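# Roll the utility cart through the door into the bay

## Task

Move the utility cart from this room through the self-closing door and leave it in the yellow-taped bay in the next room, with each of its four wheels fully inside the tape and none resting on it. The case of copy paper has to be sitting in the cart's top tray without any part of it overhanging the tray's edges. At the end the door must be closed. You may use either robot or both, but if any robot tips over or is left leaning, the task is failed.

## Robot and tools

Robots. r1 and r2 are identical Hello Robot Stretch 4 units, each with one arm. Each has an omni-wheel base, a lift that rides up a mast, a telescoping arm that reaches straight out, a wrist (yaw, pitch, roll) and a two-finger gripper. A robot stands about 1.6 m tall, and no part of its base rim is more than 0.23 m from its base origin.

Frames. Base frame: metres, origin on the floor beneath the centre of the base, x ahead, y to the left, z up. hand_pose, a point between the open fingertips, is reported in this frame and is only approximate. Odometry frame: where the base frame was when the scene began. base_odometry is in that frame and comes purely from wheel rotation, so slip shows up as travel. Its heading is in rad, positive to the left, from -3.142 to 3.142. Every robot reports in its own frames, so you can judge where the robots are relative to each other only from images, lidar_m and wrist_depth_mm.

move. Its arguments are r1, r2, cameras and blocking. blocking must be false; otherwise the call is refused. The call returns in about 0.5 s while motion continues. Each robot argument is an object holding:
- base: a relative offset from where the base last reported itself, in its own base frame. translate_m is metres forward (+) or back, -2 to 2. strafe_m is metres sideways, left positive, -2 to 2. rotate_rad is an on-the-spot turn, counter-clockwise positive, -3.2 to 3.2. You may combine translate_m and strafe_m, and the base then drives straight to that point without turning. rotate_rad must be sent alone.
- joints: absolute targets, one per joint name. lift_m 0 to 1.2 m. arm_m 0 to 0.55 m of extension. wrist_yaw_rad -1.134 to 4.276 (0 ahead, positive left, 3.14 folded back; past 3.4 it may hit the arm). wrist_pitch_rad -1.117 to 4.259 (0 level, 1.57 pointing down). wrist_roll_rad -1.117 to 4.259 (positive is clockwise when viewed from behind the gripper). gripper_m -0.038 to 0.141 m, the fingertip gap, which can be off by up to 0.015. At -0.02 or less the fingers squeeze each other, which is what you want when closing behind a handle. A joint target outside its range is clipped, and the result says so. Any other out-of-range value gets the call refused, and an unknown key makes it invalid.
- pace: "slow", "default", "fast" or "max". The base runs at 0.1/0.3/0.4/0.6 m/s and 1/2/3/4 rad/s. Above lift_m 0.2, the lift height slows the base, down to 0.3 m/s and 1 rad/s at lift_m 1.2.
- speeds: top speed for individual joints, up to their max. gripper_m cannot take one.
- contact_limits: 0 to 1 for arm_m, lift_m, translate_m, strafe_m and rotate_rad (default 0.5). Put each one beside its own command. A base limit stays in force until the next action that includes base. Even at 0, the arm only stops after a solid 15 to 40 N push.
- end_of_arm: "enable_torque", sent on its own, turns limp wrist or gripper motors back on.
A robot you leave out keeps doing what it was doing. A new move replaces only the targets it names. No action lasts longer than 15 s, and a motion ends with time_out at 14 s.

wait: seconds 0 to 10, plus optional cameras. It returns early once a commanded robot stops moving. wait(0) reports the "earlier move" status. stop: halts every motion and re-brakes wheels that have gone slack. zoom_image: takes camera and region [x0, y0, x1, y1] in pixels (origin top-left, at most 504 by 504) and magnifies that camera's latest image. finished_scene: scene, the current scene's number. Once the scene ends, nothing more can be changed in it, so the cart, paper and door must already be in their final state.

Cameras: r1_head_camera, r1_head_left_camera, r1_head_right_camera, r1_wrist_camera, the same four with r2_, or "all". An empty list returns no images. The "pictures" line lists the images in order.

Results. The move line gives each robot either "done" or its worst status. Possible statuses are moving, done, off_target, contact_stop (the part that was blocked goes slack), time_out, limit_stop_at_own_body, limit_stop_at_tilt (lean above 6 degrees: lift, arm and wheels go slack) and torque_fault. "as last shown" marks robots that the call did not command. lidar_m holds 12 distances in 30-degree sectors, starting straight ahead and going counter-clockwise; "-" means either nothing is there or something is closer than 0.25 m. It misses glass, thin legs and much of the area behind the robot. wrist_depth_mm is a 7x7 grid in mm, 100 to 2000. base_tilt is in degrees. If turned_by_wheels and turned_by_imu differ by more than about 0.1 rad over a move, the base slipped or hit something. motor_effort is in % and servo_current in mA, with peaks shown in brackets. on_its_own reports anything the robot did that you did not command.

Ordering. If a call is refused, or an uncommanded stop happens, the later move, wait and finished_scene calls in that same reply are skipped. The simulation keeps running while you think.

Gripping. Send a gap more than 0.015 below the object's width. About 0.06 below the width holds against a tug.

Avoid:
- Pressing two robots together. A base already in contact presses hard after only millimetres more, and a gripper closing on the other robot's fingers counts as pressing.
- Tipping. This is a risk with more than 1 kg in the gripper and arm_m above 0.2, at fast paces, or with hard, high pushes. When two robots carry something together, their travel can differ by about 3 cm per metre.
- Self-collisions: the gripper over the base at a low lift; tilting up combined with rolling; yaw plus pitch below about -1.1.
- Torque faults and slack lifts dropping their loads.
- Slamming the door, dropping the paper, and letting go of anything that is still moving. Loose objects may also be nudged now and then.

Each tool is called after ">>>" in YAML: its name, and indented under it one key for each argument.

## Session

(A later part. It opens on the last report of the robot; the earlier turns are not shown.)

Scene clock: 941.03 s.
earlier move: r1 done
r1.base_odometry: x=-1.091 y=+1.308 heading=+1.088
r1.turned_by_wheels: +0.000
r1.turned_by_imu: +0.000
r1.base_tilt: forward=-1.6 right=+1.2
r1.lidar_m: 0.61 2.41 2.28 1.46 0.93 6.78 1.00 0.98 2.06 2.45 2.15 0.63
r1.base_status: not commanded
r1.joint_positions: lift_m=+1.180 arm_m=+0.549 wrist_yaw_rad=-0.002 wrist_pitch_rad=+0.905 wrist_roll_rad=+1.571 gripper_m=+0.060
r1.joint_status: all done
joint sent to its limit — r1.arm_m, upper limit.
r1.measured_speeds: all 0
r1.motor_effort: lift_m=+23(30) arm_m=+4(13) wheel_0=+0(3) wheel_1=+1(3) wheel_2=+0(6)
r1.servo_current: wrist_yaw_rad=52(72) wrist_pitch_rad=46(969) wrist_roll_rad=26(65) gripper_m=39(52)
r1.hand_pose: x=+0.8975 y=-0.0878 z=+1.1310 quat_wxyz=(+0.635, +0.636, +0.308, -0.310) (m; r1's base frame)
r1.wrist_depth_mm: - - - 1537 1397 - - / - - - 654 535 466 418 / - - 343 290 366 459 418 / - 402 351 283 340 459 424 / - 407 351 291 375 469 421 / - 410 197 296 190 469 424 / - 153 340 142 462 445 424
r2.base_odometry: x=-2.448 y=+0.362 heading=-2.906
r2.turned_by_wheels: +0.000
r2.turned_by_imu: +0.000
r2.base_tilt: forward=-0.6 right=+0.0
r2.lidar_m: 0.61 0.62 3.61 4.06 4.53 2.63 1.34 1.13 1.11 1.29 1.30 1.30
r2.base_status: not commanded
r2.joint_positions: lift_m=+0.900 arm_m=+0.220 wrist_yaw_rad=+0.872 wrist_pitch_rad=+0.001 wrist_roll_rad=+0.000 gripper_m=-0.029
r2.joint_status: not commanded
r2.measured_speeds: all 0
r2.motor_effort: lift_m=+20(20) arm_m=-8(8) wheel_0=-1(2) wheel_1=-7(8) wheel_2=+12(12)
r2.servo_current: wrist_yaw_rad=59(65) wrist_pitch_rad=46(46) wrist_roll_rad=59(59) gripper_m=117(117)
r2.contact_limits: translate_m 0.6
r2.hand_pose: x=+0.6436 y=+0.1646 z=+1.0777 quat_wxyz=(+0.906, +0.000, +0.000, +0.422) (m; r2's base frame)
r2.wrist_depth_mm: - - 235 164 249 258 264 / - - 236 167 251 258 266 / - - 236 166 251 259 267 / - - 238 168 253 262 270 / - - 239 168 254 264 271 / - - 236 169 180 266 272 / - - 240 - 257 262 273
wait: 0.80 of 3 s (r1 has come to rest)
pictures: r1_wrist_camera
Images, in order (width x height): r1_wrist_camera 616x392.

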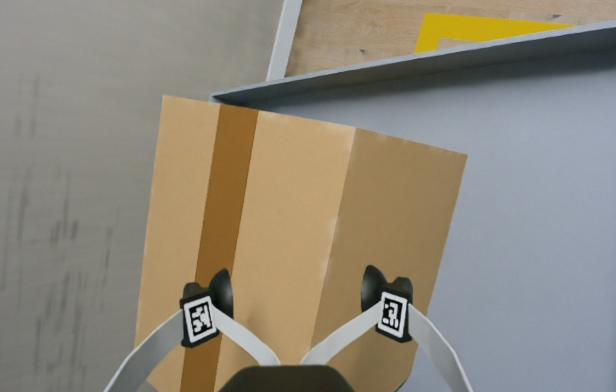

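>>> move:
  r1: {"joints":{"arm_m":0.0,"wrist_pitch_rad":1.3}}
  blocking: false
  cameras: []

>>> wait:
  seconds: 3
  cameras: []

>>> move:
  r1: {"base":{"translate_m":-0.1,"strafe_m":-1.1}}
  blocking: false
  cameras: []

>>> wait:
  seconds: 6
  cameras: []

>>> move:
  r1: {"base":{"translate_m":0.75}}
  blocking: false
  cameras: []

>>> wait:
  seconds: 6
  cameras: ["r1_head_left_camera","r1_head_camera"]

Scene clock: 952.07 s.
move: r1 moving
r1.base_odometry: x=-1.091 y=+1.308 heading=+1.088
r1.turned_by_wheels: +0.000
r1.turned_by_imu: +0.000
r1.base_tilt: forward=-1.6 right=+1.3
r1.lidar_m: 0.60 2.41 2.25 1.47 0.92 6.77 0.98 1.00 2.04 2.46 2.18 0.64
r1.base_status: not commanded
r1.joint_positions: lift_m=+1.180 arm_m=+0.498 wrist_yaw_rad=-0.002 wrist_pitch_rad=+1.292 wrist_roll_rad=+1.571 gripper_m=+0.060
r1.joint_status: arm_m moving; wrist_pitch_rad moving
r1.measured_speeds: translate_m=+0.000 strafe_m=+0.000 rotate_rad=+0.000 lift_m=+0.000 arm_m=-0.195 wrist_yaw_rad=+0.000 wrist_pitch_rad=+0.308 wrist_roll_rad=+0.000
r1.motor_effort: lift_m=+23(23) arm_m=-5(7) wheel_0=+0(1) wheel_1=+1(1) wheel_2=+0(0)
r1.servo_current: wrist_yaw_rad=52(65) wrist_pitch_rad=13(98) wrist_roll_rad=46(72) gripper_m=39(52)
r1.hand_pose: x=+0.7481 y=-0.0876 z=+1.0806 quat_wxyz=(+0.564, +0.565, +0.425, -0.426) (m; r1's base frame)
r1.wrist_depth_mm: - 1499 1430 1366 1205 1160 1160 / - 603 549 512 488 1138 1118 / 283 303 539 512 492 1138 1138 / 285 300 439 521 492 1160 1138 / 285 315 455 521 496 1160 1098 / 285 320 196 517 190 1182 1138 / 286 297 508 143 492 - 1138
r2: as last shown
r2.base_tilt: forward=-0.6 right=+0.1
r2.lidar_m: 0.62 0.63 3.63 4.07 4.55 2.60 1.36 1.13 1.12 1.27 1.30 1.29
r2.motor_effort: lift_m=+20(20) arm_m=-8(8) wheel_0=-1(2) wheel_1=-7(7) wheel_2=+12(12)
r2.servo_current: wrist_yaw_rad=65(72) wrist_pitch_rad=39(52) wrist_roll_rad=52(59) gripper_m=117(117)
r2.contact_limits: translate_m 0.6
r2.wrist_depth_mm: - - 235 164 250 257 265 / - - 236 167 250 259 266 / - - 236 166 251 259 267 / - - 238 167 253 263 270 / - - 240 169 254 263 270 / - - 237 169 180 265 272 / - - 240 - 258 263 273
pictures: none
No camera images: "cameras" was empty.

Scene clock: 954.23 s.
earlier move: r1 done
r1.base_odometry: x=-1.091 y=+1.308 heading=+1.088
r1.turned_by_wheels: +0.000
r1.turned_by_imu: +0.000
r1.base_tilt: forward=-1.6 right=+1.2
r1.lidar_m: 0.62 2.39 2.27 1.50 0.92 6.80 0.98 1.00 2.01 2.46 2.18 0.65
r1.base_status: not commanded
r1.joint_positions: lift_m=+1.180 arm_m=+0.000 wrist_yaw_rad=-0.002 wrist_pitch_rad=+1.299 wrist_roll_rad=+1.571 gripper_m=+0.060
r1.joint_status: all done
r1.measured_speeds: all 0
r1.motor_effort: lift_m=+23(23) arm_m=-5(8) wheel_0=+0(1) wheel_1=+1(1) wheel_2=+0(0)
r1.servo_current: wrist_yaw_rad=59(78) wrist_pitch_rad=33(98) wrist_roll_rad=20(72) gripper_m=46(52)
r1.hand_pose: x=+0.2483 y=-0.0876 z=+1.0801 quat_wxyz=(+0.563, +0.564, +0.427, -0.428) (m; r1's base frame)
r1.wrist_depth_mm: 1576 1499 1397 1336 1205 1160 1138 / 1661 1499 1430 1336 1255 1182 1138 / 559 1464 1397 1308 1255 1182 1118 / 554 - 1160 1366 1229 976 946 / 549 - 1160 1366 1025 991 1078 / 640 - 192 1336 186 991 1118 / 640 153 1397 143 1255 1160 1138
r2.base_odometry: x=-2.448 y=+0.362 heading=-2.906
r2.turned_by_wheels: +0.000
r2.turned_by_imu: +0.000
r2.base_tilt: forward=-0.6 right=+0.0
r2.lidar_m: 0.61 0.61 3.60 4.08 4.53 2.64 1.37 1.13 1.12 1.27 1.30 1.29
r2.base_status: not commanded
r2.joint_positions: lift_m=+0.900 arm_m=+0.220 wrist_yaw_rad=+0.872 wrist_pitch_rad=+0.001 wrist_roll_rad=+0.000 gripper_m=-0.029
r2.joint_status: not commanded
r2.measured_speeds: all 0
r2.motor_effort: lift_m=+20(20) arm_m=-8(8) wheel_0=-1(2) wheel_1=-7(8) wheel_2=+12(12)
r2.servo_current: wrist_yaw_rad=72(72) wrist_pitch_rad=39(52) wrist_roll_rad=39(59) gripper_m=111(124)
r2.contact_limits: translate_m 0.6
r2.hand_pose: x=+0.6436 y=+0.1646 z=+1.0777 quat_wxyz=(+0.906, +0.000, +0.000, +0.422) (m; r2's base frame)
r2.wrist_depth_mm: - - 234 163 249 257 264 / - - 236 167 251 258 266 / - - 237 166 252 259 267 / - - 238 167 254 262 270 / - - 238 168 255 263 271 / - - 238 169 180 265 272 / - - 240 - 258 263 273
wait: 2.17 of 3 s (r1 has come to rest)
pictures: none
No camera images: "cameras" was empty.

Scene clock: 954.73 s.
move: r1 moving
r1.base_odometry: x=-1.062 y=+1.289 heading=+1.088
r1.turned_by_wheels: +0.000
r1.turned_by_imu: +0.000
r1.base_tilt: forward=-1.6 right=+1.3
r1.lidar_m: 0.62 0.67 2.31 1.46 0.93 6.54 0.98 1.01 2.03 2.42 2.17 0.64
r1.base_status: translate_m moving; strafe_m moving
r1.joint_positions: lift_m=+1.180 arm_m=+0.000 wrist_yaw_rad=-0.002 wrist_pitch_rad=+1.299 wrist_roll_rad=+1.571 gripper_m=+0.060
r1.joint_status: not commanded
r1.measured_speeds: translate_m=-0.011 strafe_m=-0.134 rotate_rad=-0.004 lift_m=+0.000 arm_m=+0.000 wrist_yaw_rad=+0.000 wrist_pitch_rad=+0.000 wrist_roll_rad=+0.000
r1.motor_effort: lift_m=+23(23) arm_m=-5(5) wheel_0=+9(10) wheel_1=-9(11) wheel_2=+3(3)
r1.servo_current: wrist_yaw_rad=26(59) wrist_pitch_rad=39(52) wrist_roll_rad=46(59) gripper_m=39(46)
r1.hand_pose: x=+0.2483 y=-0.0876 z=+1.0801 quat_wxyz=(+0.563, +0.564, +0.427, -0.428) (m; r1's base frame)
r1.wrist_depth_mm: 1661 1537 1430 1308 1205 1182 1118 / 1618 1537 1430 1336 1255 1182 1118 / 640 1537 1397 1336 1205 1205 1138 / 559 - 1182 1336 1255 1008 960 / 559 - 1160 1308 1042 1008 1098 / 640 - 191 1336 186 1008 1118 / 640 153 1464 143 1255 1205 1138
r2: as last shown
r2.base_tilt: forward=-0.6 right=+0.1
r2.lidar_m: 0.63 0.61 3.62 4.11 4.51 2.64 1.36 1.13 1.13 1.29 1.30 1.29
r2.motor_effort: lift_m=+20(20) arm_m=-8(8) wheel_0=-2(2) wheel_1=-7(8) wheel_2=+12(12)
r2.servo_current: wrist_yaw_rad=52(72) wrist_pitch_rad=39(39) wrist_roll_rad=46(59) gripper_m=111(117)
r2.contact_limits: translate_m 0.6
r2.wrist_depth_mm: - - 235 164 249 256 265 / - - 236 167 251 257 266 / - - 237 166 253 260 267 / - - 239 167 253 260 270 / - - 239 169 255 264 271 / - - 237 169 180 265 271 / - - 241 - 258 263 273
pictures: none
No camera images: "cameras" was empty.

Scene clock: 959.30 s.
earlier move: r1 done
r1.base_odometry: x=-0.163 y=+0.708 heading=+1.088
r1.turned_by_wheels: +0.000
r1.turned_by_imu: -0.007
r1.base_tilt: forward=-1.6 right=+1.3
r1.lidar_m: 1.68 1.11 1.06 1.96 1.88 1.08 1.11 1.37 1.37 1.38 1.68 1.68
r1.base_status: done
r1.joint_positions: lift_m=+1.180 arm_m=+0.000 wrist_yaw_rad=-0.002 wrist_pitch_rad=+1.299 wrist_roll_rad=+1.571 gripper_m=+0.060
r1.joint_status: not commanded
r1.measured_speeds: all 0
r1.motor_effort: lift_m=+23(23) arm_m=-4(5) wheel_0=+1(11) wheel_1=+2(11) wheel_2=+2(4)
r1.servo_current: wrist_yaw_rad=52(72) wrist_pitch_rad=39(52) wrist_roll_rad=52(65) gripper_m=46(52)
r1.hand_pose: x=+0.2483 y=-0.0876 z=+1.0801 quat_wxyz=(+0.563, +0.564, +0.427, -0.428) (m; r1's base frame)
r1.wrist_depth_mm: - 1499 1430 1308 1229 1182 1138 / 1537 1499 1430 1308 1281 1182 1138 / 1576 1537 1397 1308 1255 1182 1118 / 1576 1499 1430 1366 1255 991 1098 / 1576 1499 1397 1336 1255 991 1098 / 1661 1499 195 1366 188 1008 1118 / 1661 1464 1397 153 1281 1138 1118
r2.base_odometry: x=-2.448 y=+0.362 heading=-2.906
r2.turned_by_wheels: +0.000
r2.turned_by_imu: +0.001
r2.base_tilt: forward=-0.6 right=+0.0
r2.lidar_m: 0.62 0.61 3.62 4.07 4.51 2.63 1.36 1.15 1.13 1.28 1.30 1.29
r2.base_status: not commanded
r2.joint_positions: lift_m=+0.900 arm_m=+0.220 wrist_yaw_rad=+0.872 wrist_pitch_rad=+0.001 wrist_roll_rad=+0.000 gripper_m=-0.029
r2.joint_status: not commanded
r2.measured_speeds: all 0
r2.motor_effort: lift_m=+20(20) arm_m=-8(8) wheel_0=-1(2) wheel_1=-7(8) wheel_2=+12(12)
r2.servo_current: wrist_yaw_rad=65(72) wrist_pitch_rad=39(46) wrist_roll_rad=33(65) gripper_m=111(124)
r2.contact_limits: translate_m 0.6
r2.hand_pose: x=+0.6436 y=+0.1646 z=+1.0777 quat_wxyz=(+0.906, +0.000, +0.000, +0.422) (m; r2's base frame)
r2.wrist_depth_mm: - - 235 163 250 257 264 / - - 236 167 250 258 266 / - - 237 166 252 260 267 / - - 238 167 253 262 270 / - - 240 168 254 263 271 / - - 236 169 180 265 273 / - - 240 - 258 263 274
wait: 4.57 of 6 s (r1 has come to rest)
pictures: none
No camera images: "cameras" was empty.

Scene clock: 959.80 s.
move: r1 moving
r1.base_odometry: x=-0.149 y=+0.736 heading=+1.088
r1.turned_by_wheels: +0.000
r1.turned_by_imu: +0.000
r1.base_tilt: forward=-1.6 right=+1.3
r1.lidar_m: 1.66 1.12 1.03 2.03 1.88 1.11 1.13 1.38 1.39 1.40 1.70 1.64
r1.base_status: translate_m moving
r1.joint_positions: lift_m=+1.180 arm_m=+0.000 wrist_yaw_rad=-0.002 wrist_pitch_rad=+1.299 wrist_roll_rad=+1.571 gripper_m=+0.060
r1.joint_status: not commanded
r1.measured_speeds: translate_m=+0.120 strafe_m=-0.001 rotate_rad=-0.001 lift_m=+0.000 arm_m=+0.000 wrist_yaw_rad=+0.000 wrist_pitch_rad=+0.000 wrist_roll_rad=+0.000
r1.motor_effort: lift_m=+23(23) arm_m=-4(4) wheel_0=+7(9) wheel_1=+5(7) wheel_2=-9(9)
r1.servo_current: wrist_yaw_rad=59(59) wrist_pitch_rad=46(46) wrist_roll_rad=46(65) gripper_m=39(52)
r1.hand_pose: x=+0.2483 y=-0.0876 z=+1.0801 quat_wxyz=(+0.563, +0.564, +0.427, -0.428) (m; r1's base frame)
r1.wrist_depth_mm: - 1464 1366 1336 1255 1182 1118 / 1537 1499 1397 1308 1255 1205 1118 / 1576 1499 1430 1308 1255 1182 1138 / 1537 1499 1397 1308 1229 1008 960 / 1576 1537 1430 1336 1255 976 1098 / 1576 1537 195 1336 188 1008 1118 / 1618 1499 1397 153 1229 1160 1138
r2: as last shown
r2.turned_by_imu: +0.000
r2.lidar_m: 0.61 0.63 3.61 4.08 4.54 2.65 1.37 1.13 1.13 1.27 1.30 1.28
r2.motor_effort: lift_m=+20(20) arm_m=-8(8) wheel_0=-2(2) wheel_1=-7(7) wheel_2=+12(12)
r2.servo_current: wrist_yaw_rad=59(65) wrist_pitch_rad=39(46) wrist_roll_rad=46(52) gripper_m=111(111)
r2.contact_limits: translate_m 0.6
r2.wrist_depth_mm: - - 235 164 248 258 265 / - - 236 167 250 258 265 / - - 236 166 252 260 266 / - - 239 167 253 262 268 / - - 239 169 254 263 271 / - - 236 169 180 265 271 / - - 240 - 258 263 272
pictures: none
No camera images: "cameras" was empty.

Scene clock: 963.30 s.
earlier move: r1 done
r1.base_odometry: x=+0.185 y=+1.373 heading=+1.089
r1.turned_by_wheels: +0.000
r1.turned_by_imu: +0.000
r1.base_tilt: forward=-1.6 right=+1.3
r1.lidar_m: 0.95 1.19 0.77 0.76 2.19 1.78 1.81 1.82 1.62 1.64 1.06 0.95
r1.base_status: done
r1.joint_positions: lift_m=+1.180 arm_m=+0.000 wrist_yaw_rad=-0.002 wrist_pitch_rad=+1.299 wrist_roll_rad=+1.571 gripper_m=+0.060
r1.joint_status: not commanded
r1.measured_speeds: all 0
r1.motor_effort: lift_m=+23(23) arm_m=-4(4) wheel_0=+3(9) wheel_1=+1(8) wheel_2=+2(10)
r1.servo_current: wrist_yaw_rad=59(72) wrist_pitch_rad=46(52) wrist_roll_rad=52(65) gripper_m=39(52)
r1.hand_pose: x=+0.2483 y=-0.0876 z=+1.0801 quat_wxyz=(+0.563, +0.564, +0.427, -0.428) (m; r1's base frame)
r1.wrist_depth_mm: - - 1366 1336 1229 1160 1118 / - - 1366 1308 1255 1182 1138 / - - 1397 1336 1255 1182 1118 / - - 1397 1308 1255 1008 1118 / - - 1397 1336 1281 991 1098 / - 1464 196 1308 187 1008 1118 / - 153 1430 143 1229 1160 1138
r2.base_odometry: x=-2.448 y=+0.362 heading=-2.906
r2.turned_by_wheels: +0.000
r2.turned_by_imu: +0.000
r2.base_tilt: forward=-0.5 right=+0.1
r2.lidar_m: 0.61 0.60 3.62 4.08 4.52 2.59 1.38 1.13 1.12 1.29 1.30 1.30
r2.base_status: not commanded
r2.joint_positions: lift_m=+0.900 arm_m=+0.220 wrist_yaw_rad=+0.872 wrist_pitch_rad=+0.001 wrist_roll_rad=+0.000 gripper_m=-0.029
r2.joint_status: not commanded
r2.measured_speeds: all 0
r2.motor_effort: lift_m=+20(20) arm_m=-8(9) wheel_0=-1(2) wheel_1=-7(8) wheel_2=+12(12)
r2.servo_current: wrist_yaw_rad=59(72) wrist_pitch_rad=33(52) wrist_roll_rad=59(65) gripper_m=117(117)
r2.contact_limits: translate_m 0.6
r2.hand_pose: x=+0.6436 y=+0.1646 z=+1.0777 quat_wxyz=(+0.906, +0.000, +0.000, +0.422) (m; r2's base frame)
r2.wrist_depth_mm: - - 234 163 250 257 266 / - - 236 167 250 259 265 / - - 237 166 251 259 268 / - - 239 167 253 262 268 / - - 241 168 255 263 270 / - - 236 169 180 266 272 / - - 241 - 258 262 273
wait: 3.50 of 6 s (r1 has come to rest)
pictures: r1_head_camera, r1_head_left_camera
Images, in order (width x height): r1_head_camera 420x560, r1_head_left_camera 420x672.

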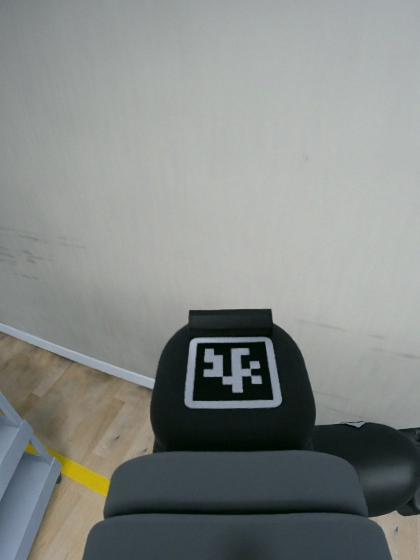

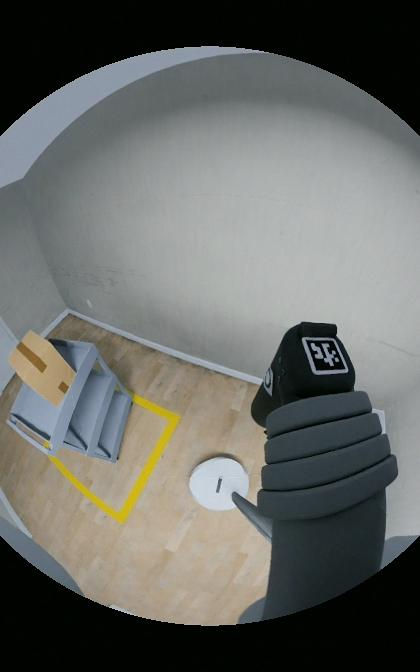

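>>> move:
  r1: {"base":{"rotate_rad":1.0}}
  blocking: false
  cameras: []

>>> wait:
  seconds: 4
  cameras: ["r1_head_left_camera","r1_head_camera"]

>>> zoom_image:
  camera: "r1_head_left_camera"
  region: [100, 250, 350, 500]

>>> zoom_image:
  camera: "r1_head_camera"
  region: [0, 200, 420, 560]

Scene clock: 969.60 s.
move: r1 moving
r1.base_odometry: x=+0.185 y=+1.373 heading=+1.222
r1.turned_by_wheels: +0.133
r1.turned_by_imu: +0.134
r1.base_tilt: forward=-1.6 right=+1.3
r1.lidar_m: 0.99 0.98 0.76 0.76 2.19 1.79 1.84 1.72 1.62 1.51 1.02 0.97
r1.base_status: rotate_rad moving
r1.joint_positions: lift_m=+1.180 arm_m=+0.000 wrist_yaw_rad=-0.002 wrist_pitch_rad=+1.299 wrist_roll_rad=+1.571 gripper_m=+0.060
r1.joint_status: not commanded
r1.measured_speeds: translate_m=-0.001 strafe_m=-0.001 rotate_rad=+0.521 lift_m=+0.000 arm_m=+0.000 wrist_yaw_rad=+0.000 wrist_pitch_rad=+0.000 wrist_roll_rad=+0.000
r1.motor_effort: lift_m=+23(23) arm_m=-4(4) wheel_0=-5(8) wheel_1=-6(7) wheel_2=-5(7)
r1.servo_current: wrist_yaw_rad=72(72) wrist_pitch_rad=46(46) wrist_roll_rad=59(59) gripper_m=46(46)
r1.hand_pose: x=+0.2483 y=-0.0876 z=+1.0801 quat_wxyz=(+0.563, +0.564, +0.427, -0.428) (m; r1's base frame)
r1.wrist_depth_mm: - - 1366 1308 1229 1182 1138 / - - 1397 1308 1255 1205 1138 / - - 1397 1336 1229 1160 1118 / - - 1397 1336 1281 991 1098 / - 1499 1430 1336 1255 1008 1098 / - 1499 196 1308 188 991 1118 / - 166 1397 137 1229 1182 1138
r2: as last shown
r2.lidar_m: 0.62 0.62 3.60 4.08 4.53 2.60 1.39 1.13 1.11 1.30 1.30 1.28
r2.motor_effort: lift_m=+20(20) arm_m=-8(8) wheel_0=-2(2) wheel_1=-7(8) wheel_2=+12(12)
r2.servo_current: wrist_yaw_rad=65(65) wrist_pitch_rad=33(46) wrist_roll_rad=46(46) gripper_m=111(117)
r2.contact_limits: translate_m 0.6
r2.wrist_depth_mm: - - 235 164 249 257 265 / - - 236 167 251 258 266 / - - 236 166 251 260 267 / - - 238 167 253 262 268 / - - 239 168 254 263 271 / - - 237 169 180 265 273 / - - 241 - 258 262 274
pictures: none
No camera images: "cameras" was empty.

Scene clock: 971.33 s.
earlier move: r1 done
r1.base_odometry: x=+0.185 y=+1.373 heading=+2.088
r1.turned_by_wheels: +0.866
r1.turned_by_imu: +0.870
r1.base_tilt: forward=-1.6 right=+1.3
r1.lidar_m: 0.80 0.77 2.21 1.78 1.81 1.87 1.61 1.62 1.11 0.97 0.98 1.16
r1.base_status: done
r1.joint_positions: lift_m=+1.180 arm_m=+0.000 wrist_yaw_rad=-0.002 wrist_pitch_rad=+1.299 wrist_roll_rad=+1.571 gripper_m=+0.060
r1.joint_status: not commanded
r1.measured_speeds: all 0
r1.motor_effort: lift_m=+23(23) arm_m=-4(4) wheel_0=-3(9) wheel_1=-3(7) wheel_2=-2(7)
r1.servo_current: wrist_yaw_rad=52(78) wrist_pitch_rad=52(52) wrist_roll_rad=39(65) gripper_m=46(46)
r1.hand_pose: x=+0.2483 y=-0.0876 z=+1.0801 quat_wxyz=(+0.563, +0.564, +0.427, -0.428) (m; r1's base frame)
r1.wrist_depth_mm: - - 1397 1336 1255 1182 1138 / 1537 1499 1397 1308 1255 1205 1118 / 1576 1499 1397 1366 1255 1160 1118 / 1618 1499 1397 1308 1281 991 1118 / - - 1397 1308 1281 1008 1098 / - - 191 1336 187 991 1118 / - 140 182 153 1255 1160 1138
r2.base_odometry: x=-2.448 y=+0.362 heading=-2.906
r2.turned_by_wheels: +0.000
r2.turned_by_imu: +0.000
r2.base_tilt: forward=-0.6 right=+0.0
r2.lidar_m: 0.62 0.64 3.63 4.07 4.54 2.62 1.38 1.13 1.13 1.29 1.29 1.29
r2.base_status: not commanded
r2.joint_positions: lift_m=+0.900 arm_m=+0.220 wrist_yaw_rad=+0.872 wrist_pitch_rad=+0.001 wrist_roll_rad=+0.000 gripper_m=-0.029
r2.joint_status: not commanded
r2.measured_speeds: all 0
r2.motor_effort: lift_m=+20(20) arm_m=-8(8) wheel_0=-2(2) wheel_1=-8(8) wheel_2=+12(12)
r2.servo_current: wrist_yaw_rad=59(72) wrist_pitch_rad=39(46) wrist_roll_rad=59(59) gripper_m=111(117)
r2.contact_limits: translate_m 0.6
r2.hand_pose: x=+0.6436 y=+0.1646 z=+1.0777 quat_wxyz=(+0.906, +0.000, +0.000, +0.422) (m; r2's base frame)
r2.wrist_depth_mm: - - 235 164 249 257 265 / - - 236 167 251 258 267 / - - 237 166 252 260 266 / - - 238 168 254 262 268 / - - 240 168 254 262 271 / - - 236 169 180 265 273 / - - 241 - 259 263 274
wait: 1.73 of 4 s (r1 has come to rest)
pictures: r1_head_camera, r1_head_left_camera
Images, in order (width x height): r1_head_camera 420x560, r1_head_left_camera 420x672.

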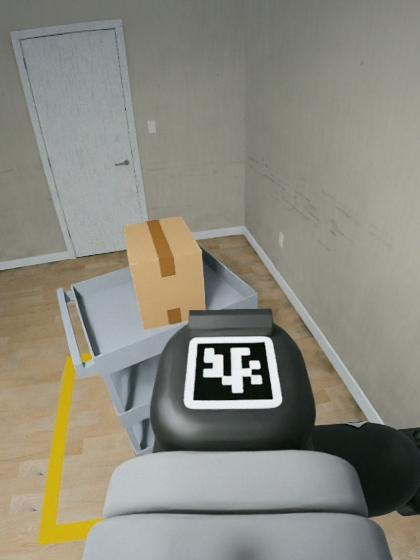

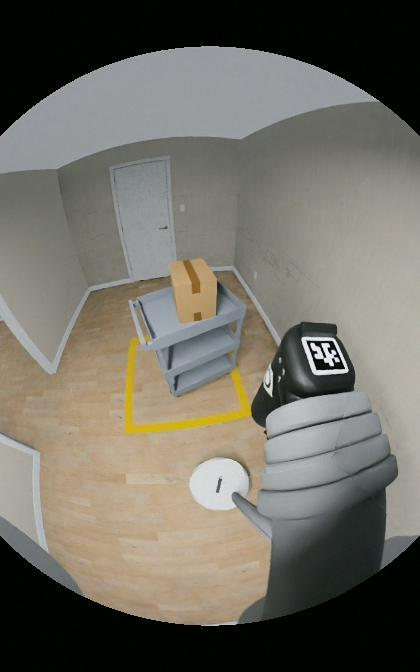

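Scaled by 2.016 from the camera's 420x672 image, which has a finer 600x960 frame.

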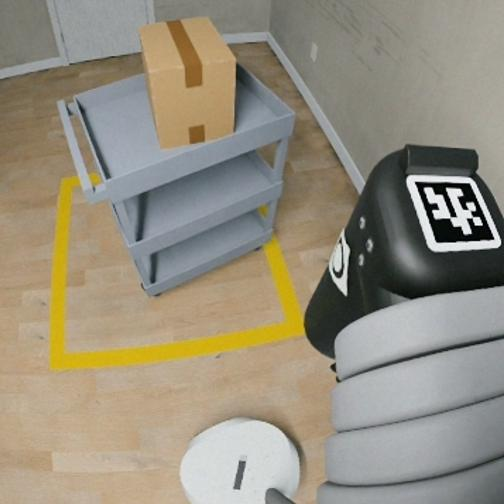

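Scaled by 1.200 from the camera's 420x560 image, which has a finer 600x800 frame.

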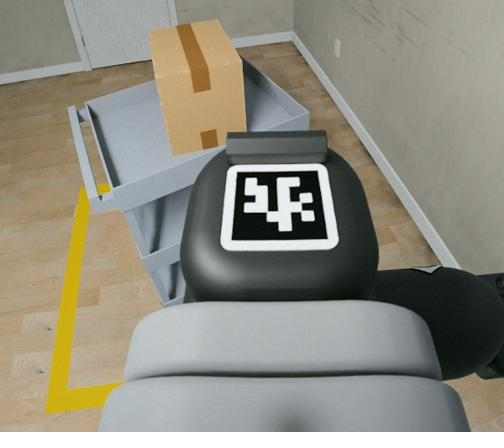

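>>> move:
  r1: {"base":{"rotate_rad":-1.0}}
  blocking: false
  cameras: []

>>> wait:
  seconds: 4
  cameras: []

>>> move:
  r1: {"base":{"translate_m":-0.75},"joints":{"lift_m":1.15,"wrist_pitch_rad":1.57}}
  blocking: false
  cameras: []

>>> wait:
  seconds: 6
  cameras: []

>>> move:
  r1: {"base":{"strafe_m":0.96}}
  blocking: false
  cameras: []

>>> wait:
  seconds: 6
  cameras: []

>>> move:
  r1: {"base":{"translate_m":0.1},"joints":{"arm_m":0.27}}
  blocking: false
  cameras: []

>>> wait:
  seconds: 3
  cameras: []

>>> wait:
  seconds: 0.5
  cameras: ["r1_wrist_camera"]

Scene clock: 993.57 s.
move: r1 moving
r1.base_odometry: x=+0.185 y=+1.373 heading=+1.955
r1.turned_by_wheels: -0.133
r1.turned_by_imu: -0.134
r1.base_tilt: forward=-1.6 right=+1.3
r1.lidar_m: 0.85 0.77 2.23 1.80 1.79 1.98 1.63 1.61 1.25 0.98 0.96 1.08
r1.base_status: rotate_rad moving
r1.joint_positions: lift_m=+1.180 arm_m=+0.000 wrist_yaw_rad=-0.002 wrist_pitch_rad=+1.299 wrist_roll_rad=+1.571 gripper_m=+0.060
r1.joint_status: not commanded
r1.measured_speeds: translate_m=+0.000 strafe_m=-0.001 rotate_rad=-0.521 lift_m=+0.000 arm_m=+0.000 wrist_yaw_rad=+0.000 wrist_pitch_rad=+0.000 wrist_roll_rad=+0.000
r1.motor_effort: lift_m=+23(23) arm_m=-4(4) wheel_0=+8(8) wheel_1=+5(6) wheel_2=+5(6)
r1.servo_current: wrist_yaw_rad=26(65) wrist_pitch_rad=39(46) wrist_roll_rad=33(65) gripper_m=46(46)
r1.hand_pose: x=+0.2483 y=-0.0876 z=+1.0801 quat_wxyz=(+0.563, +0.564, +0.427, -0.428) (m; r1's base frame)
r1.wrist_depth_mm: - - 1430 1308 1255 1182 1138 / - 1499 1397 1308 1281 1182 1118 / 1618 1499 1397 1336 1229 1182 1118 / 1618 1499 1397 1281 1281 976 1118 / 1618 1499 1397 1308 1255 991 1078 / - - 193 1336 188 991 1138 / - 140 - 142 1229 1138 1118
r2: as last shown
r2.lidar_m: 0.61 0.63 3.62 4.11 4.55 2.64 1.33 1.12 1.12 1.27 1.30 1.31
r2.motor_effort: lift_m=+20(20) arm_m=-8(8) wheel_0=-2(2) wheel_1=-7(7) wheel_2=+12(12)
r2.servo_current: wrist_yaw_rad=59(59) wrist_pitch_rad=39(39) wrist_roll_rad=39(52) gripper_m=117(117)
r2.contact_limits: translate_m 0.6
r2.wrist_depth_mm: - - 235 163 250 258 265 / - - 236 167 250 258 267 / - - 236 167 251 259 267 / - - 238 167 253 260 270 / - - 239 169 254 263 270 / - - 236 169 180 266 272 / - - 241 - 257 262 274
pictures: none
No camera images: "cameras" was empty.

Scene clock: 995.30 s.
earlier move: r1 done
r1.base_odometry: x=+0.185 y=+1.373 heading=+1.089
r1.turned_by_wheels: -0.866
r1.turned_by_imu: -0.871
r1.base_tilt: forward=-1.6 right=+1.2
r1.lidar_m: 0.98 1.20 0.78 0.77 2.20 1.79 1.79 1.85 1.62 1.64 1.10 0.97
r1.base_status: done
r1.joint_positions: lift_m=+1.180 arm_m=+0.000 wrist_yaw_rad=-0.002 wrist_pitch_rad=+1.299 wrist_roll_rad=+1.571 gripper_m=+0.060
r1.joint_status: not commanded
r1.measured_speeds: all 0
r1.motor_effort: lift_m=+23(23) arm_m=-4(4) wheel_0=+4(9) wheel_1=+2(7) wheel_2=+3(7)
r1.servo_current: wrist_yaw_rad=46(65) wrist_pitch_rad=46(46) wrist_roll_rad=39(72) gripper_m=46(52)
r1.hand_pose: x=+0.2483 y=-0.0876 z=+1.0801 quat_wxyz=(+0.563, +0.564, +0.427, -0.428) (m; r1's base frame)
r1.wrist_depth_mm: - - 1366 1336 1281 1182 1138 / - - 1397 1336 1229 1182 1118 / - - 1397 1366 1255 1182 1138 / - - 1397 1308 1281 1008 1118 / - - 1430 1308 1255 1008 1098 / - 1464 196 1336 188 1008 1118 / - 153 1397 143 1255 1160 1160
r2.base_odometry: x=-2.448 y=+0.362 heading=-2.906
r2.turned_by_wheels: +0.000
r2.turned_by_imu: +0.000
r2.base_tilt: forward=-0.6 right=+0.0
r2.lidar_m: 0.60 0.63 3.62 4.08 4.54 2.65 1.36 1.13 1.13 1.28 1.31 1.28
r2.base_status: not commanded
r2.joint_positions: lift_m=+0.900 arm_m=+0.220 wrist_yaw_rad=+0.872 wrist_pitch_rad=+0.001 wrist_roll_rad=+0.000 gripper_m=-0.029
r2.joint_status: not commanded
r2.measured_speeds: all 0
r2.motor_effort: lift_m=+20(20) arm_m=-8(8) wheel_0=-2(2) wheel_1=-7(7) wheel_2=+12(12)
r2.servo_current: wrist_yaw_rad=59(65) wrist_pitch_rad=46(46) wrist_roll_rad=39(59) gripper_m=111(117)
r2.contact_limits: translate_m 0.6
r2.hand_pose: x=+0.6436 y=+0.1646 z=+1.0777 quat_wxyz=(+0.906, +0.000, +0.000, +0.422) (m; r2's base frame)
r2.wrist_depth_mm: - - 234 164 250 257 265 / - - 236 167 250 257 266 / - - 236 166 252 260 268 / - - 238 167 253 262 268 / - - 240 168 255 263 271 / - - 238 169 180 265 272 / - - 240 - 257 263 274
wait: 1.73 of 4 s (r1 has come to rest)
pictures: none
No camera images: "cameras" was empty.

Scene clock: 995.80 s.
move: r1 moving
r1.base_odometry: x=+0.170 y=+1.345 heading=+1.088
r1.turned_by_wheels: +0.000
r1.turned_by_imu: +0.000
r1.base_tilt: forward=-1.6 right=+1.3
r1.lidar_m: 1.01 1.23 0.80 0.77 2.18 1.77 1.78 1.78 1.60 1.62 1.12 1.00
r1.base_status: translate_m moving
r1.joint_positions: lift_m=+1.153 arm_m=+0.000 wrist_yaw_rad=-0.002 wrist_pitch_rad=+1.567 wrist_roll_rad=+1.571 gripper_m=+0.060
r1.joint_status: lift_m moving; wrist_pitch_rad moving
r1.measured_speeds: translate_m=-0.120 strafe_m=+0.001 rotate_rad=-0.001 lift_m=-0.044 arm_m=+0.000 wrist_yaw_rad=+0.000 wrist_pitch_rad=+0.020 wrist_roll_rad=+0.000
r1.motor_effort: lift_m=+12(22) arm_m=-4(4) wheel_0=-4(7) wheel_1=-6(6) wheel_2=+9(11)
r1.servo_current: wrist_yaw_rad=46(59) wrist_pitch_rad=39(78) wrist_roll_rad=46(65) gripper_m=39(46)
r1.hand_pose: x=+0.1719 y=-0.0874 z=+1.0428 quat_wxyz=(+0.500, +0.502, +0.498, -0.500) (m; r1's base frame)
r1.wrist_depth_mm: - 1255 1281 1255 1281 1255 1229 / - 1281 1255 1255 1255 1229 1255 / 1255 1255 1281 1255 1255 1255 1255 / 1255 1255 1281 1308 1042 1255 1255 / 1281 1255 1281 1060 1060 1281 373 / 1255 1229 195 1255 188 1255 1255 / 1229 1255 1255 153 1281 1255 1229
r2: as last shown
r2.base_tilt: forward=-0.6 right=+0.1
r2.lidar_m: 0.63 0.61 3.62 4.06 4.54 2.63 1.38 1.13 1.12 1.28 1.30 1.29
r2.motor_effort: lift_m=+20(20) arm_m=-8(8) wheel_0=-1(2) wheel_1=-7(8) wheel_2=+12(12)
r2.servo_current: wrist_yaw_rad=52(65) wrist_pitch_rad=39(46) wrist_roll_rad=52(52) gripper_m=117(117)
r2.contact_limits: translate_m 0.6
r2.wrist_depth_mm: - - 236 164 249 257 265 / - - 236 167 251 258 266 / - - 236 166 252 259 266 / - - 238 167 253 262 268 / - - 241 168 255 262 270 / - - 237 169 181 265 272 / - - 241 - 258 264 273
pictures: none
No camera images: "cameras" was empty.

Scene clock: 999.30 s.
earlier move: r1 done
r1.base_odometry: x=-0.163 y=+0.708 heading=+1.088
r1.turned_by_wheels: +0.000
r1.turned_by_imu: -0.001
r1.base_tilt: forward=-1.6 right=+1.3
r1.lidar_m: 1.67 1.11 1.07 1.97 1.86 1.09 1.09 1.37 1.37 1.38 1.67 1.68
r1.base_status: done
r1.joint_positions: lift_m=+1.150 arm_m=+0.000 wrist_yaw_rad=-0.002 wrist_pitch_rad=+1.568 wrist_roll_rad=+1.571 gripper_m=+0.060
r1.joint_status: all done
r1.measured_speeds: all 0
r1.motor_effort: lift_m=+13(22) arm_m=-4(5) wheel_0=-3(9) wheel_1=+0(8) wheel_2=-1(11)
r1.servo_current: wrist_yaw_rad=59(78) wrist_pitch_rad=39(78) wrist_roll_rad=33(65) gripper_m=39(52)
r1.hand_pose: x=+0.1717 y=-0.0874 z=+1.0402 quat_wxyz=(+0.500, +0.501, +0.499, -0.500) (m; r1's base frame)
r1.wrist_depth_mm: 1281 1255 1255 1255 1229 1255 1255 / 1255 1255 1255 1255 1255 1255 1255 / 1255 1255 1281 1281 1255 1255 1255 / 1281 1255 1281 1255 1060 1255 1229 / 1229 1255 1229 1060 1060 1255 1281 / 1255 1229 194 1229 189 1255 1281 / 1255 1255 1255 153 1255 1281 1281
r2.base_odometry: x=-2.448 y=+0.362 heading=-2.906
r2.turned_by_wheels: +0.000
r2.turned_by_imu: +0.000
r2.base_tilt: forward=-0.6 right=+0.0
r2.lidar_m: 0.61 0.61 3.62 4.08 4.54 2.62 1.37 1.11 1.11 1.26 1.28 1.29
r2.base_status: not commanded
r2.joint_positions: lift_m=+0.900 arm_m=+0.220 wrist_yaw_rad=+0.872 wrist_pitch_rad=+0.001 wrist_roll_rad=+0.000 gripper_m=-0.029
r2.joint_status: not commanded
r2.measured_speeds: all 0
r2.motor_effort: lift_m=+20(20) arm_m=-8(8) wheel_0=-1(2) wheel_1=-7(8) wheel_2=+12(12)
r2.servo_current: wrist_yaw_rad=52(72) wrist_pitch_rad=39(52) wrist_roll_rad=52(59) gripper_m=117(124)
r2.contact_limits: translate_m 0.6
r2.hand_pose: x=+0.6436 y=+0.1646 z=+1.0777 quat_wxyz=(+0.906, +0.000, +0.000, +0.422) (m; r2's base frame)
r2.wrist_depth_mm: - - 235 164 251 257 266 / - - 236 167 250 258 265 / - - 236 167 252 259 267 / - - 239 167 253 262 268 / - - 239 169 254 263 270 / - - 237 169 180 265 272 / - - 241 - 258 263 273
wait: 3.50 of 6 s (r1 has come to rest)
pictures: none
No camera images: "cameras" was empty.

Scene clock: 999.80 s.
move: r1 moving
r1.base_odometry: x=-0.196 y=+0.725 heading=+1.088
r1.turned_by_wheels: +0.000
r1.turned_by_imu: +0.000
r1.base_tilt: forward=-1.6 right=+1.3
r1.lidar_m: 1.69 1.07 1.05 1.96 1.84 1.07 1.10 1.33 1.40 1.43 1.67 1.68
r1.base_status: strafe_m moving
r1.joint_positions: lift_m=+1.150 arm_m=+0.000 wrist_yaw_rad=-0.002 wrist_pitch_rad=+1.568 wrist_roll_rad=+1.571 gripper_m=+0.060
r1.joint_status: not commanded
r1.measured_speeds: translate_m=-0.001 strafe_m=+0.140 rotate_rad=+0.003 lift_m=+0.000 arm_m=+0.000 wrist_yaw_rad=+0.000 wrist_pitch_rad=+0.000 wrist_roll_rad=+0.000
r1.motor_effort: lift_m=+13(13) arm_m=-4(4) wheel_0=-9(11) wheel_1=+8(10) wheel_2=+0(2)
r1.servo_current: wrist_yaw_rad=52(72) wrist_pitch_rad=46(46) wrist_roll_rad=52(65) gripper_m=46(46)
r1.hand_pose: x=+0.1717 y=-0.0874 z=+1.0402 quat_wxyz=(+0.500, +0.501, +0.499, -0.500) (m; r1's base frame)
r1.wrist_depth_mm: 1255 1229 1255 1255 1255 1281 1281 / 1255 1229 1255 1281 1229 1255 1255 / 1229 1229 1229 1281 1255 1229 1229 / 1255 1255 1255 1255 1060 1281 1255 / 1255 1229 1255 1025 1060 1281 1281 / 1255 1281 194 1229 188 1281 1229 / 1255 1281 1281 153 1255 1255 1255
r2: as last shown
r2.lidar_m: 0.61 0.62 3.62 4.09 4.52 2.64 1.36 1.14 1.11 1.27 1.29 1.28
r2.motor_effort: lift_m=+20(20) arm_m=-8(8) wheel_0=-2(2) wheel_1=-7(7) wheel_2=+12(12)
r2.servo_current: wrist_yaw_rad=39(59) wrist_pitch_rad=39(46) wrist_roll_rad=46(52) gripper_m=117(117)
r2.contact_limits: translate_m 0.6
r2.wrist_depth_mm: - - 236 164 250 257 264 / - - 236 167 251 258 267 / - - 237 167 253 259 267 / - - 238 168 253 262 267 / - - 239 168 254 263 271 / - - 237 169 180 265 272 / - - 240 - 258 262 274
pictures: none
No camera images: "cameras" was empty.

Scene clock: 1003.83 s.
earlier move: r1 done
r1.base_odometry: x=-1.014 y=+1.154 heading=+1.088
r1.turned_by_wheels: +0.000
r1.turned_by_imu: +0.005
r1.base_tilt: forward=-1.6 right=+1.3
r1.lidar_m: 0.71 0.76 2.45 1.41 0.95 5.85 0.86 0.94 1.89 2.29 2.19 1.99
r1.base_status: done
r1.joint_positions: lift_m=+1.150 arm_m=+0.000 wrist_yaw_rad=-0.002 wrist_pitch_rad=+1.568 wrist_roll_rad=+1.571 gripper_m=+0.060
r1.joint_status: not commanded
r1.measured_speeds: all 0
r1.motor_effort: lift_m=+13(13) arm_m=-4(4) wheel_0=-1(12) wheel_1=-1(11) wheel_2=+0(2)
r1.servo_current: wrist_yaw_rad=59(72) wrist_pitch_rad=39(52) wrist_roll_rad=33(72) gripper_m=39(46)
r1.hand_pose: x=+0.1717 y=-0.0874 z=+1.0402 quat_wxyz=(+0.500, +0.501, +0.499, -0.500) (m; r1's base frame)
r1.wrist_depth_mm: 1255 1255 1255 1229 1281 1229 1255 / 1229 1255 1255 1229 1255 1229 1229 / 1281 1255 1229 1255 1281 1255 1255 / 1255 1255 1281 1229 1060 1229 1229 / - 1229 1281 1042 1042 1255 1255 / 1042 1255 194 1255 188 1281 1255 / 1060 1255 1229 153 1281 1255 1255
r2.base_odometry: x=-2.448 y=+0.362 heading=-2.906
r2.turned_by_wheels: +0.000
r2.turned_by_imu: +0.001
r2.base_tilt: forward=-0.6 right=+0.1
r2.lidar_m: 0.60 0.61 3.61 4.08 4.53 2.61 1.39 1.13 1.13 1.28 1.30 1.29
r2.base_status: not commanded
r2.joint_positions: lift_m=+0.900 arm_m=+0.220 wrist_yaw_rad=+0.872 wrist_pitch_rad=+0.001 wrist_roll_rad=+0.000 gripper_m=-0.029
r2.joint_status: not commanded
r2.measured_speeds: all 0
r2.motor_effort: lift_m=+20(20) arm_m=-8(9) wheel_0=-2(2) wheel_1=-7(8) wheel_2=+12(12)
r2.servo_current: wrist_yaw_rad=46(72) wrist_pitch_rad=39(46) wrist_roll_rad=52(59) gripper_m=104(117)
r2.contact_limits: translate_m 0.6
r2.hand_pose: x=+0.6436 y=+0.1646 z=+1.0777 quat_wxyz=(+0.906, +0.000, +0.000, +0.422) (m; r2's base frame)
r2.wrist_depth_mm: - - 235 164 249 257 265 / - - 236 167 250 258 265 / - - 237 166 252 260 267 / - - 238 167 254 260 268 / - - 240 168 254 264 270 / - - 236 169 180 266 272 / - - 240 - 258 263 273
wait: 4.03 of 6 s (r1 has come to rest)
pictures: none
No camera images: "cameras" was empty.

Scene clock: 1004.33 s.
move: r1 moving
r1.base_odometry: x=-0.999 y=+1.182 heading=+1.088
r1.turned_by_wheels: +0.000
r1.turned_by_imu: +0.000
r1.base_tilt: forward=-1.6 right=+1.2
r1.lidar_m: 0.68 0.73 2.43 1.43 1.00 5.84 0.90 1.01 1.93 2.30 2.19 1.96
r1.base_status: translate_m moving
r1.joint_positions: lift_m=+1.150 arm_m=+0.051 wrist_yaw_rad=-0.002 wrist_pitch_rad=+1.568 wrist_roll_rad=+1.571 gripper_m=+0.060
r1.joint_status: arm_m moving
r1.measured_speeds: translate_m=+0.120 strafe_m=+0.000 rotate_rad=+0.005 lift_m=+0.000 arm_m=+0.195 wrist_yaw_rad=+0.000 wrist_pitch_rad=+0.000 wrist_roll_rad=+0.000
r1.motor_effort: lift_m=+13(13) arm_m=+5(7) wheel_0=+8(8) wheel_1=+4(7) wheel_2=-8(9)
r1.servo_current: wrist_yaw_rad=39(59) wrist_pitch_rad=39(46) wrist_roll_rad=46(65) gripper_m=39(46)
r1.hand_pose: x=+0.2223 y=-0.0874 z=+1.0402 quat_wxyz=(+0.500, +0.501, +0.499, -0.500) (m; r1's base frame)
r1.wrist_depth_mm: 1255 1281 1255 1229 1281 1255 1255 / 1255 1229 1281 1229 1281 1229 1229 / 1255 1281 1255 1255 1281 1255 1255 / 1205 1255 1255 1229 1060 1255 1281 / 759 1255 1229 1078 1042 1255 1281 / 759 1255 196 1229 189 1255 1255 / 750 1042 1255 153 1229 1255 1255
r2: as last shown
r2.turned_by_imu: +0.000
r2.base_tilt: forward=-0.6 right=+0.0
r2.lidar_m: 0.61 0.62 3.60 4.09 4.52 2.61 1.34 1.15 1.12 1.26 1.29 1.29
r2.motor_effort: lift_m=+20(20) arm_m=-8(8) wheel_0=-1(2) wheel_1=-7(7) wheel_2=+12(12)
r2.servo_current: wrist_yaw_rad=39(65) wrist_pitch_rad=39(39) wrist_roll_rad=33(52) gripper_m=111(117)
r2.contact_limits: translate_m 0.6
r2.wrist_depth_mm: - - 235 164 250 258 265 / - - 236 167 251 257 266 / - - 236 167 251 259 267 / - - 239 167 254 262 268 / - - 241 169 254 264 271 / - - 237 169 180 265 272 / - - 240 - 258 262 274
pictures: none
No camera images: "cameras" was empty.

Scene clock: 1005.77 s.
earlier move: r1 done
r1.base_odometry: x=-0.967 y=+1.242 heading=+1.088
r1.turned_by_wheels: +0.000
r1.turned_by_imu: +0.000
r1.base_tilt: forward=-1.6 right=+1.3
r1.lidar_m: 0.59 0.66 2.40 1.55 1.04 5.76 0.96 1.07 2.12 2.31 2.11 1.90
r1.base_status: done
r1.joint_positions: lift_m=+1.150 arm_m=+0.270 wrist_yaw_rad=-0.002 wrist_pitch_rad=+1.568 wrist_roll_rad=+1.571 gripper_m=+0.060
r1.joint_status: all done
r1.measured_speeds: all 0
r1.motor_effort: lift_m=+13(13) arm_m=+5(7) wheel_0=+2(8) wheel_1=+1(7) wheel_2=-1(9)
r1.servo_current: wrist_yaw_rad=52(65) wrist_pitch_rad=39(46) wrist_roll_rad=52(65) gripper_m=39(52)
r1.hand_pose: x=+0.4414 y=-0.0874 z=+1.0402 quat_wxyz=(+0.500, +0.501, +0.499, -0.500) (m; r1's base frame)
r1.wrist_depth_mm: 1255 1255 1281 1255 1281 1281 1281 / 1255 1255 1255 1255 1255 1229 1281 / 1255 1281 1281 1255 1255 1229 1255 / 462 715 1281 1255 1098 1025 1281 / 469 397 1255 1281 1042 1060 1255 / 466 397 193 1281 186 1060 1229 / 469 153 1255 153 1255 1229 1255
r2.base_odometry: x=-2.448 y=+0.362 heading=-2.906
r2.turned_by_wheels: +0.000
r2.turned_by_imu: +0.000
r2.base_tilt: forward=-0.6 right=+0.1
r2.lidar_m: 0.61 0.60 3.61 4.06 4.54 2.64 1.37 1.13 1.10 1.27 1.30 1.27
r2.base_status: not commanded
r2.joint_positions: lift_m=+0.900 arm_m=+0.220 wrist_yaw_rad=+0.872 wrist_pitch_rad=+0.001 wrist_roll_rad=+0.000 gripper_m=-0.029
r2.joint_status: not commanded
r2.measured_speeds: all 0
r2.motor_effort: lift_m=+20(20) arm_m=-8(8) wheel_0=-1(2) wheel_1=-7(7) wheel_2=+12(12)
r2.servo_current: wrist_yaw_rad=46(72) wrist_pitch_rad=46(52) wrist_roll_rad=52(65) gripper_m=111(117)
r2.contact_limits: translate_m 0.6
r2.hand_pose: x=+0.6436 y=+0.1646 z=+1.0777 quat_wxyz=(+0.906, +0.000, +0.000, +0.422) (m; r2's base frame)
r2.wrist_depth_mm: - - 236 164 248 258 266 / - - 235 167 251 258 266 / - - 237 166 251 259 266 / - - 238 167 254 260 268 / - - 240 168 254 263 271 / - - 237 169 180 265 272 / - - 240 - 257 263 274
wait: 1.43 of 3 s (r1 has come to rest)
pictures: none
No camera images: "cameras" was empty.

Scene clock: 1006.27 s.
r1.base_odometry: x=-0.967 y=+1.242 heading=+1.088
r1.turned_by_wheels: +0.000
r1.turned_by_imu: +0.000
r1.base_tilt: forward=-1.6 right=+1.3
r1.lidar_m: 0.61 0.64 2.41 1.55 1.02 5.79 0.97 1.08 2.13 2.32 2.10 1.88
r1.base_status: done
r1.joint_positions: lift_m=+1.150 arm_m=+0.270 wrist_yaw_rad=-0.002 wrist_pitch_rad=+1.568 wrist_roll_rad=+1.571 gripper_m=+0.060
r1.joint_status: all done
r1.measured_speeds: all 0
r1.motor_effort: lift_m=+13(13) arm_m=+5(7) wheel_0=+2(8) wheel_1=+1(7) wheel_2=+0(9)
r1.servo_current: wrist_yaw_rad=52(65) wrist_pitch_rad=46(46) wrist_roll_rad=33(65) gripper_m=39(52)
r1.hand_pose: x=+0.4414 y=-0.0874 z=+1.0402 quat_wxyz=(+0.500, +0.501, +0.499, -0.500) (m; r1's base frame)
r1.wrist_depth_mm: 1281 1229 1255 1255 1255 1255 1281 / 1281 1281 1205 1281 1255 1281 1229 / 1255 1281 1281 1255 1229 1281 1255 / 469 723 1255 1281 1098 1078 1255 / 466 397 1229 1229 1042 1042 1255 / 466 402 192 1281 186 1042 1229 / 466 153 1308 153 1229 1229 1255
r2.base_odometry: x=-2.448 y=+0.362 heading=-2.906
r2.turned_by_wheels: +0.000
r2.turned_by_imu: +0.000
r2.base_tilt: forward=-0.6 right=+0.1
r2.lidar_m: 0.60 0.63 3.64 4.07 4.54 2.63 1.38 1.11 1.12 1.28 1.31 1.28
r2.base_status: not commanded
r2.joint_positions: lift_m=+0.900 arm_m=+0.220 wrist_yaw_rad=+0.872 wrist_pitch_rad=+0.001 wrist_roll_rad=+0.000 gripper_m=-0.029
r2.joint_status: not commanded
r2.measured_speeds: all 0
r2.motor_effort: lift_m=+20(20) arm_m=-8(8) wheel_0=-1(2) wheel_1=-7(7) wheel_2=+12(12)
r2.servo_current: wrist_yaw_rad=52(72) wrist_pitch_rad=39(52) wrist_roll_rad=59(65) gripper_m=111(117)
r2.contact_limits: translate_m 0.6
r2.hand_pose: x=+0.6436 y=+0.1646 z=+1.0777 quat_wxyz=(+0.906, +0.000, +0.000, +0.422) (m; r2's base frame)
r2.wrist_depth_mm: - - 234 164 250 258 264 / - - 236 167 251 258 266 / - - 237 167 252 259 267 / - - 238 167 253 262 268 / - - 240 169 254 262 271 / - - 236 169 180 265 272 / - - 240 - 257 263 274
wait: 0.50 s; at rest by 0.27 s
pictures: r1_wrist_camera
Images, in order (width x height): r1_wrist_camera 616x392.

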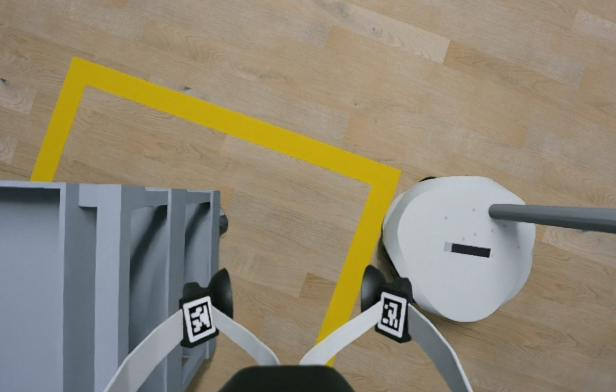

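>>> move:
  r1: {"base":{"translate_m":0.205,"strafe_m":-0.0}}
  blocking: false
  cameras: []

>>> wait:
  seconds: 3
  cameras: ["r1_wrist_camera"]

Scene clock: 1017.97 s.
move: r1 moving
r1.base_odometry: x=-0.953 y=+1.270 heading=+1.088
r1.turned_by_wheels: +0.000
r1.turned_by_imu: +0.000
r1.base_tilt: forward=-1.6 right=+1.3
r1.lidar_m: 0.57 0.63 2.39 1.57 1.06 5.98 1.00 1.11 2.20 2.33 2.06 1.88
r1.base_status: translate_m moving; strafe_m moving
r1.joint_positions: lift_m=+1.150 arm_m=+0.270 wrist_yaw_rad=-0.002 wrist_pitch_rad=+1.568 wrist_roll_rad=+1.571 gripper_m=+0.060
r1.joint_status: not commanded
r1.measured_speeds: translate_m=+0.123 strafe_m=+0.002 rotate_rad=-0.002 lift_m=+0.000 arm_m=+0.000 wrist_yaw_rad=+0.000 wrist_pitch_rad=+0.000 wrist_roll_rad=+0.000
r1.motor_effort: lift_m=+13(13) arm_m=+5(5) wheel_0=+6(8) wheel_1=+4(7) wheel_2=-8(9)
r1.servo_current: wrist_yaw_rad=52(72) wrist_pitch_rad=39(46) wrist_roll_rad=39(65) gripper_m=46(46)
r1.hand_pose: x=+0.4414 y=-0.0874 z=+1.0402 quat_wxyz=(+0.500, +0.501, +0.499, -0.500) (m; r1's base frame)
r1.wrist_depth_mm: 1255 1229 1255 1255 1229 1229 1281 / 1255 1281 1255 1255 1255 1255 1255 / 1229 1281 1255 1255 1255 1255 1255 / 462 1255 1281 1255 1118 1042 1229 / 462 397 1042 1255 1042 1042 1255 / 466 399 195 1255 186 1042 1255 / 469 140 1205 153 1281 1229 1229
r2: as last shown
r2.base_tilt: forward=-0.6 right=+0.0
r2.lidar_m: 0.61 0.63 3.62 4.09 4.55 2.65 1.36 1.13 1.11 1.27 1.30 1.28
r2.servo_current: wrist_yaw_rad=52(65) wrist_pitch_rad=39(46) wrist_roll_rad=52(52) gripper_m=117(124)
r2.contact_limits: translate_m 0.6
r2.wrist_depth_mm: - - 235 164 249 257 264 / - - 236 167 251 258 266 / - - 237 166 252 258 267 / - - 237 167 253 260 268 / - - 239 169 253 263 270 / - - 237 169 180 265 273 / - - 240 - 258 263 274
pictures: none
No camera images: "cameras" was empty.

Scene clock: 1019.57 s.
earlier move: r1 done
r1.base_odometry: x=-0.872 y=+1.424 heading=+1.089
r1.turned_by_wheels: +0.000
r1.turned_by_imu: +0.000
r1.base_tilt: forward=-1.6 right=+1.2
r1.lidar_m: 0.40 0.44 2.33 1.87 1.17 1.21 1.18 1.31 2.36 2.39 1.92 0.42
r1.base_status: done
r1.joint_positions: lift_m=+1.150 arm_m=+0.270 wrist_yaw_rad=-0.002 wrist_pitch_rad=+1.568 wrist_roll_rad=+1.571 gripper_m=+0.060
r1.joint_status: not commanded
r1.measured_speeds: all 0
r1.motor_effort: lift_m=+13(14) arm_m=+4(5) wheel_0=+1(10) wheel_1=+2(7) wheel_2=+2(10)
r1.servo_current: wrist_yaw_rad=52(72) wrist_pitch_rad=39(52) wrist_roll_rad=46(72) gripper_m=39(46)
r1.hand_pose: x=+0.4415 y=-0.0874 z=+1.0402 quat_wxyz=(+0.500, +0.501, +0.499, -0.500) (m; r1's base frame)
r1.wrist_depth_mm: 1255 1281 1255 1255 1308 1308 1281 / 1229 1255 1255 1255 1229 1255 1255 / 1281 1281 1281 1255 1281 1255 1255 / 466 469 469 1229 1281 1042 1308 / 462 469 466 1229 1060 1025 1281 / 382 466 197 1229 189 1025 1255 / 397 469 466 143 1255 1229 1255
r2.base_odometry: x=-2.448 y=+0.362 heading=-2.906
r2.turned_by_wheels: +0.000
r2.turned_by_imu: +0.000
r2.base_tilt: forward=-0.6 right=+0.1
r2.lidar_m: 0.60 0.63 3.60 4.06 4.54 2.64 1.36 1.14 1.13 1.28 1.31 1.28
r2.base_status: not commanded
r2.joint_positions: lift_m=+0.900 arm_m=+0.220 wrist_yaw_rad=+0.872 wrist_pitch_rad=+0.001 wrist_roll_rad=+0.000 gripper_m=-0.029
r2.joint_status: not commanded
r2.measured_speeds: all 0
r2.motor_effort: lift_m=+20(20) arm_m=-8(9) wheel_0=-1(2) wheel_1=-7(8) wheel_2=+12(12)
r2.servo_current: wrist_yaw_rad=59(72) wrist_pitch_rad=46(46) wrist_roll_rad=52(59) gripper_m=117(124)
r2.contact_limits: translate_m 0.6
r2.hand_pose: x=+0.6436 y=+0.1646 z=+1.0777 quat_wxyz=(+0.906, +0.000, +0.000, +0.422) (m; r2's base frame)
r2.wrist_depth_mm: - - 235 163 249 258 265 / - - 236 167 251 259 265 / - - 237 166 252 258 267 / - - 238 167 253 262 270 / - - 240 168 255 263 271 / - - 237 169 180 265 271 / - - 240 - 259 263 274
wait: 1.60 of 3 s (r1 has come to rest)
pictures: r1_wrist_camera
Images, in order (width x height): r1_wrist_camera 616x392.

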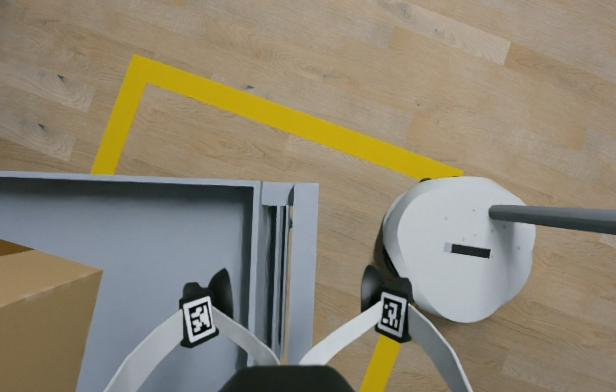

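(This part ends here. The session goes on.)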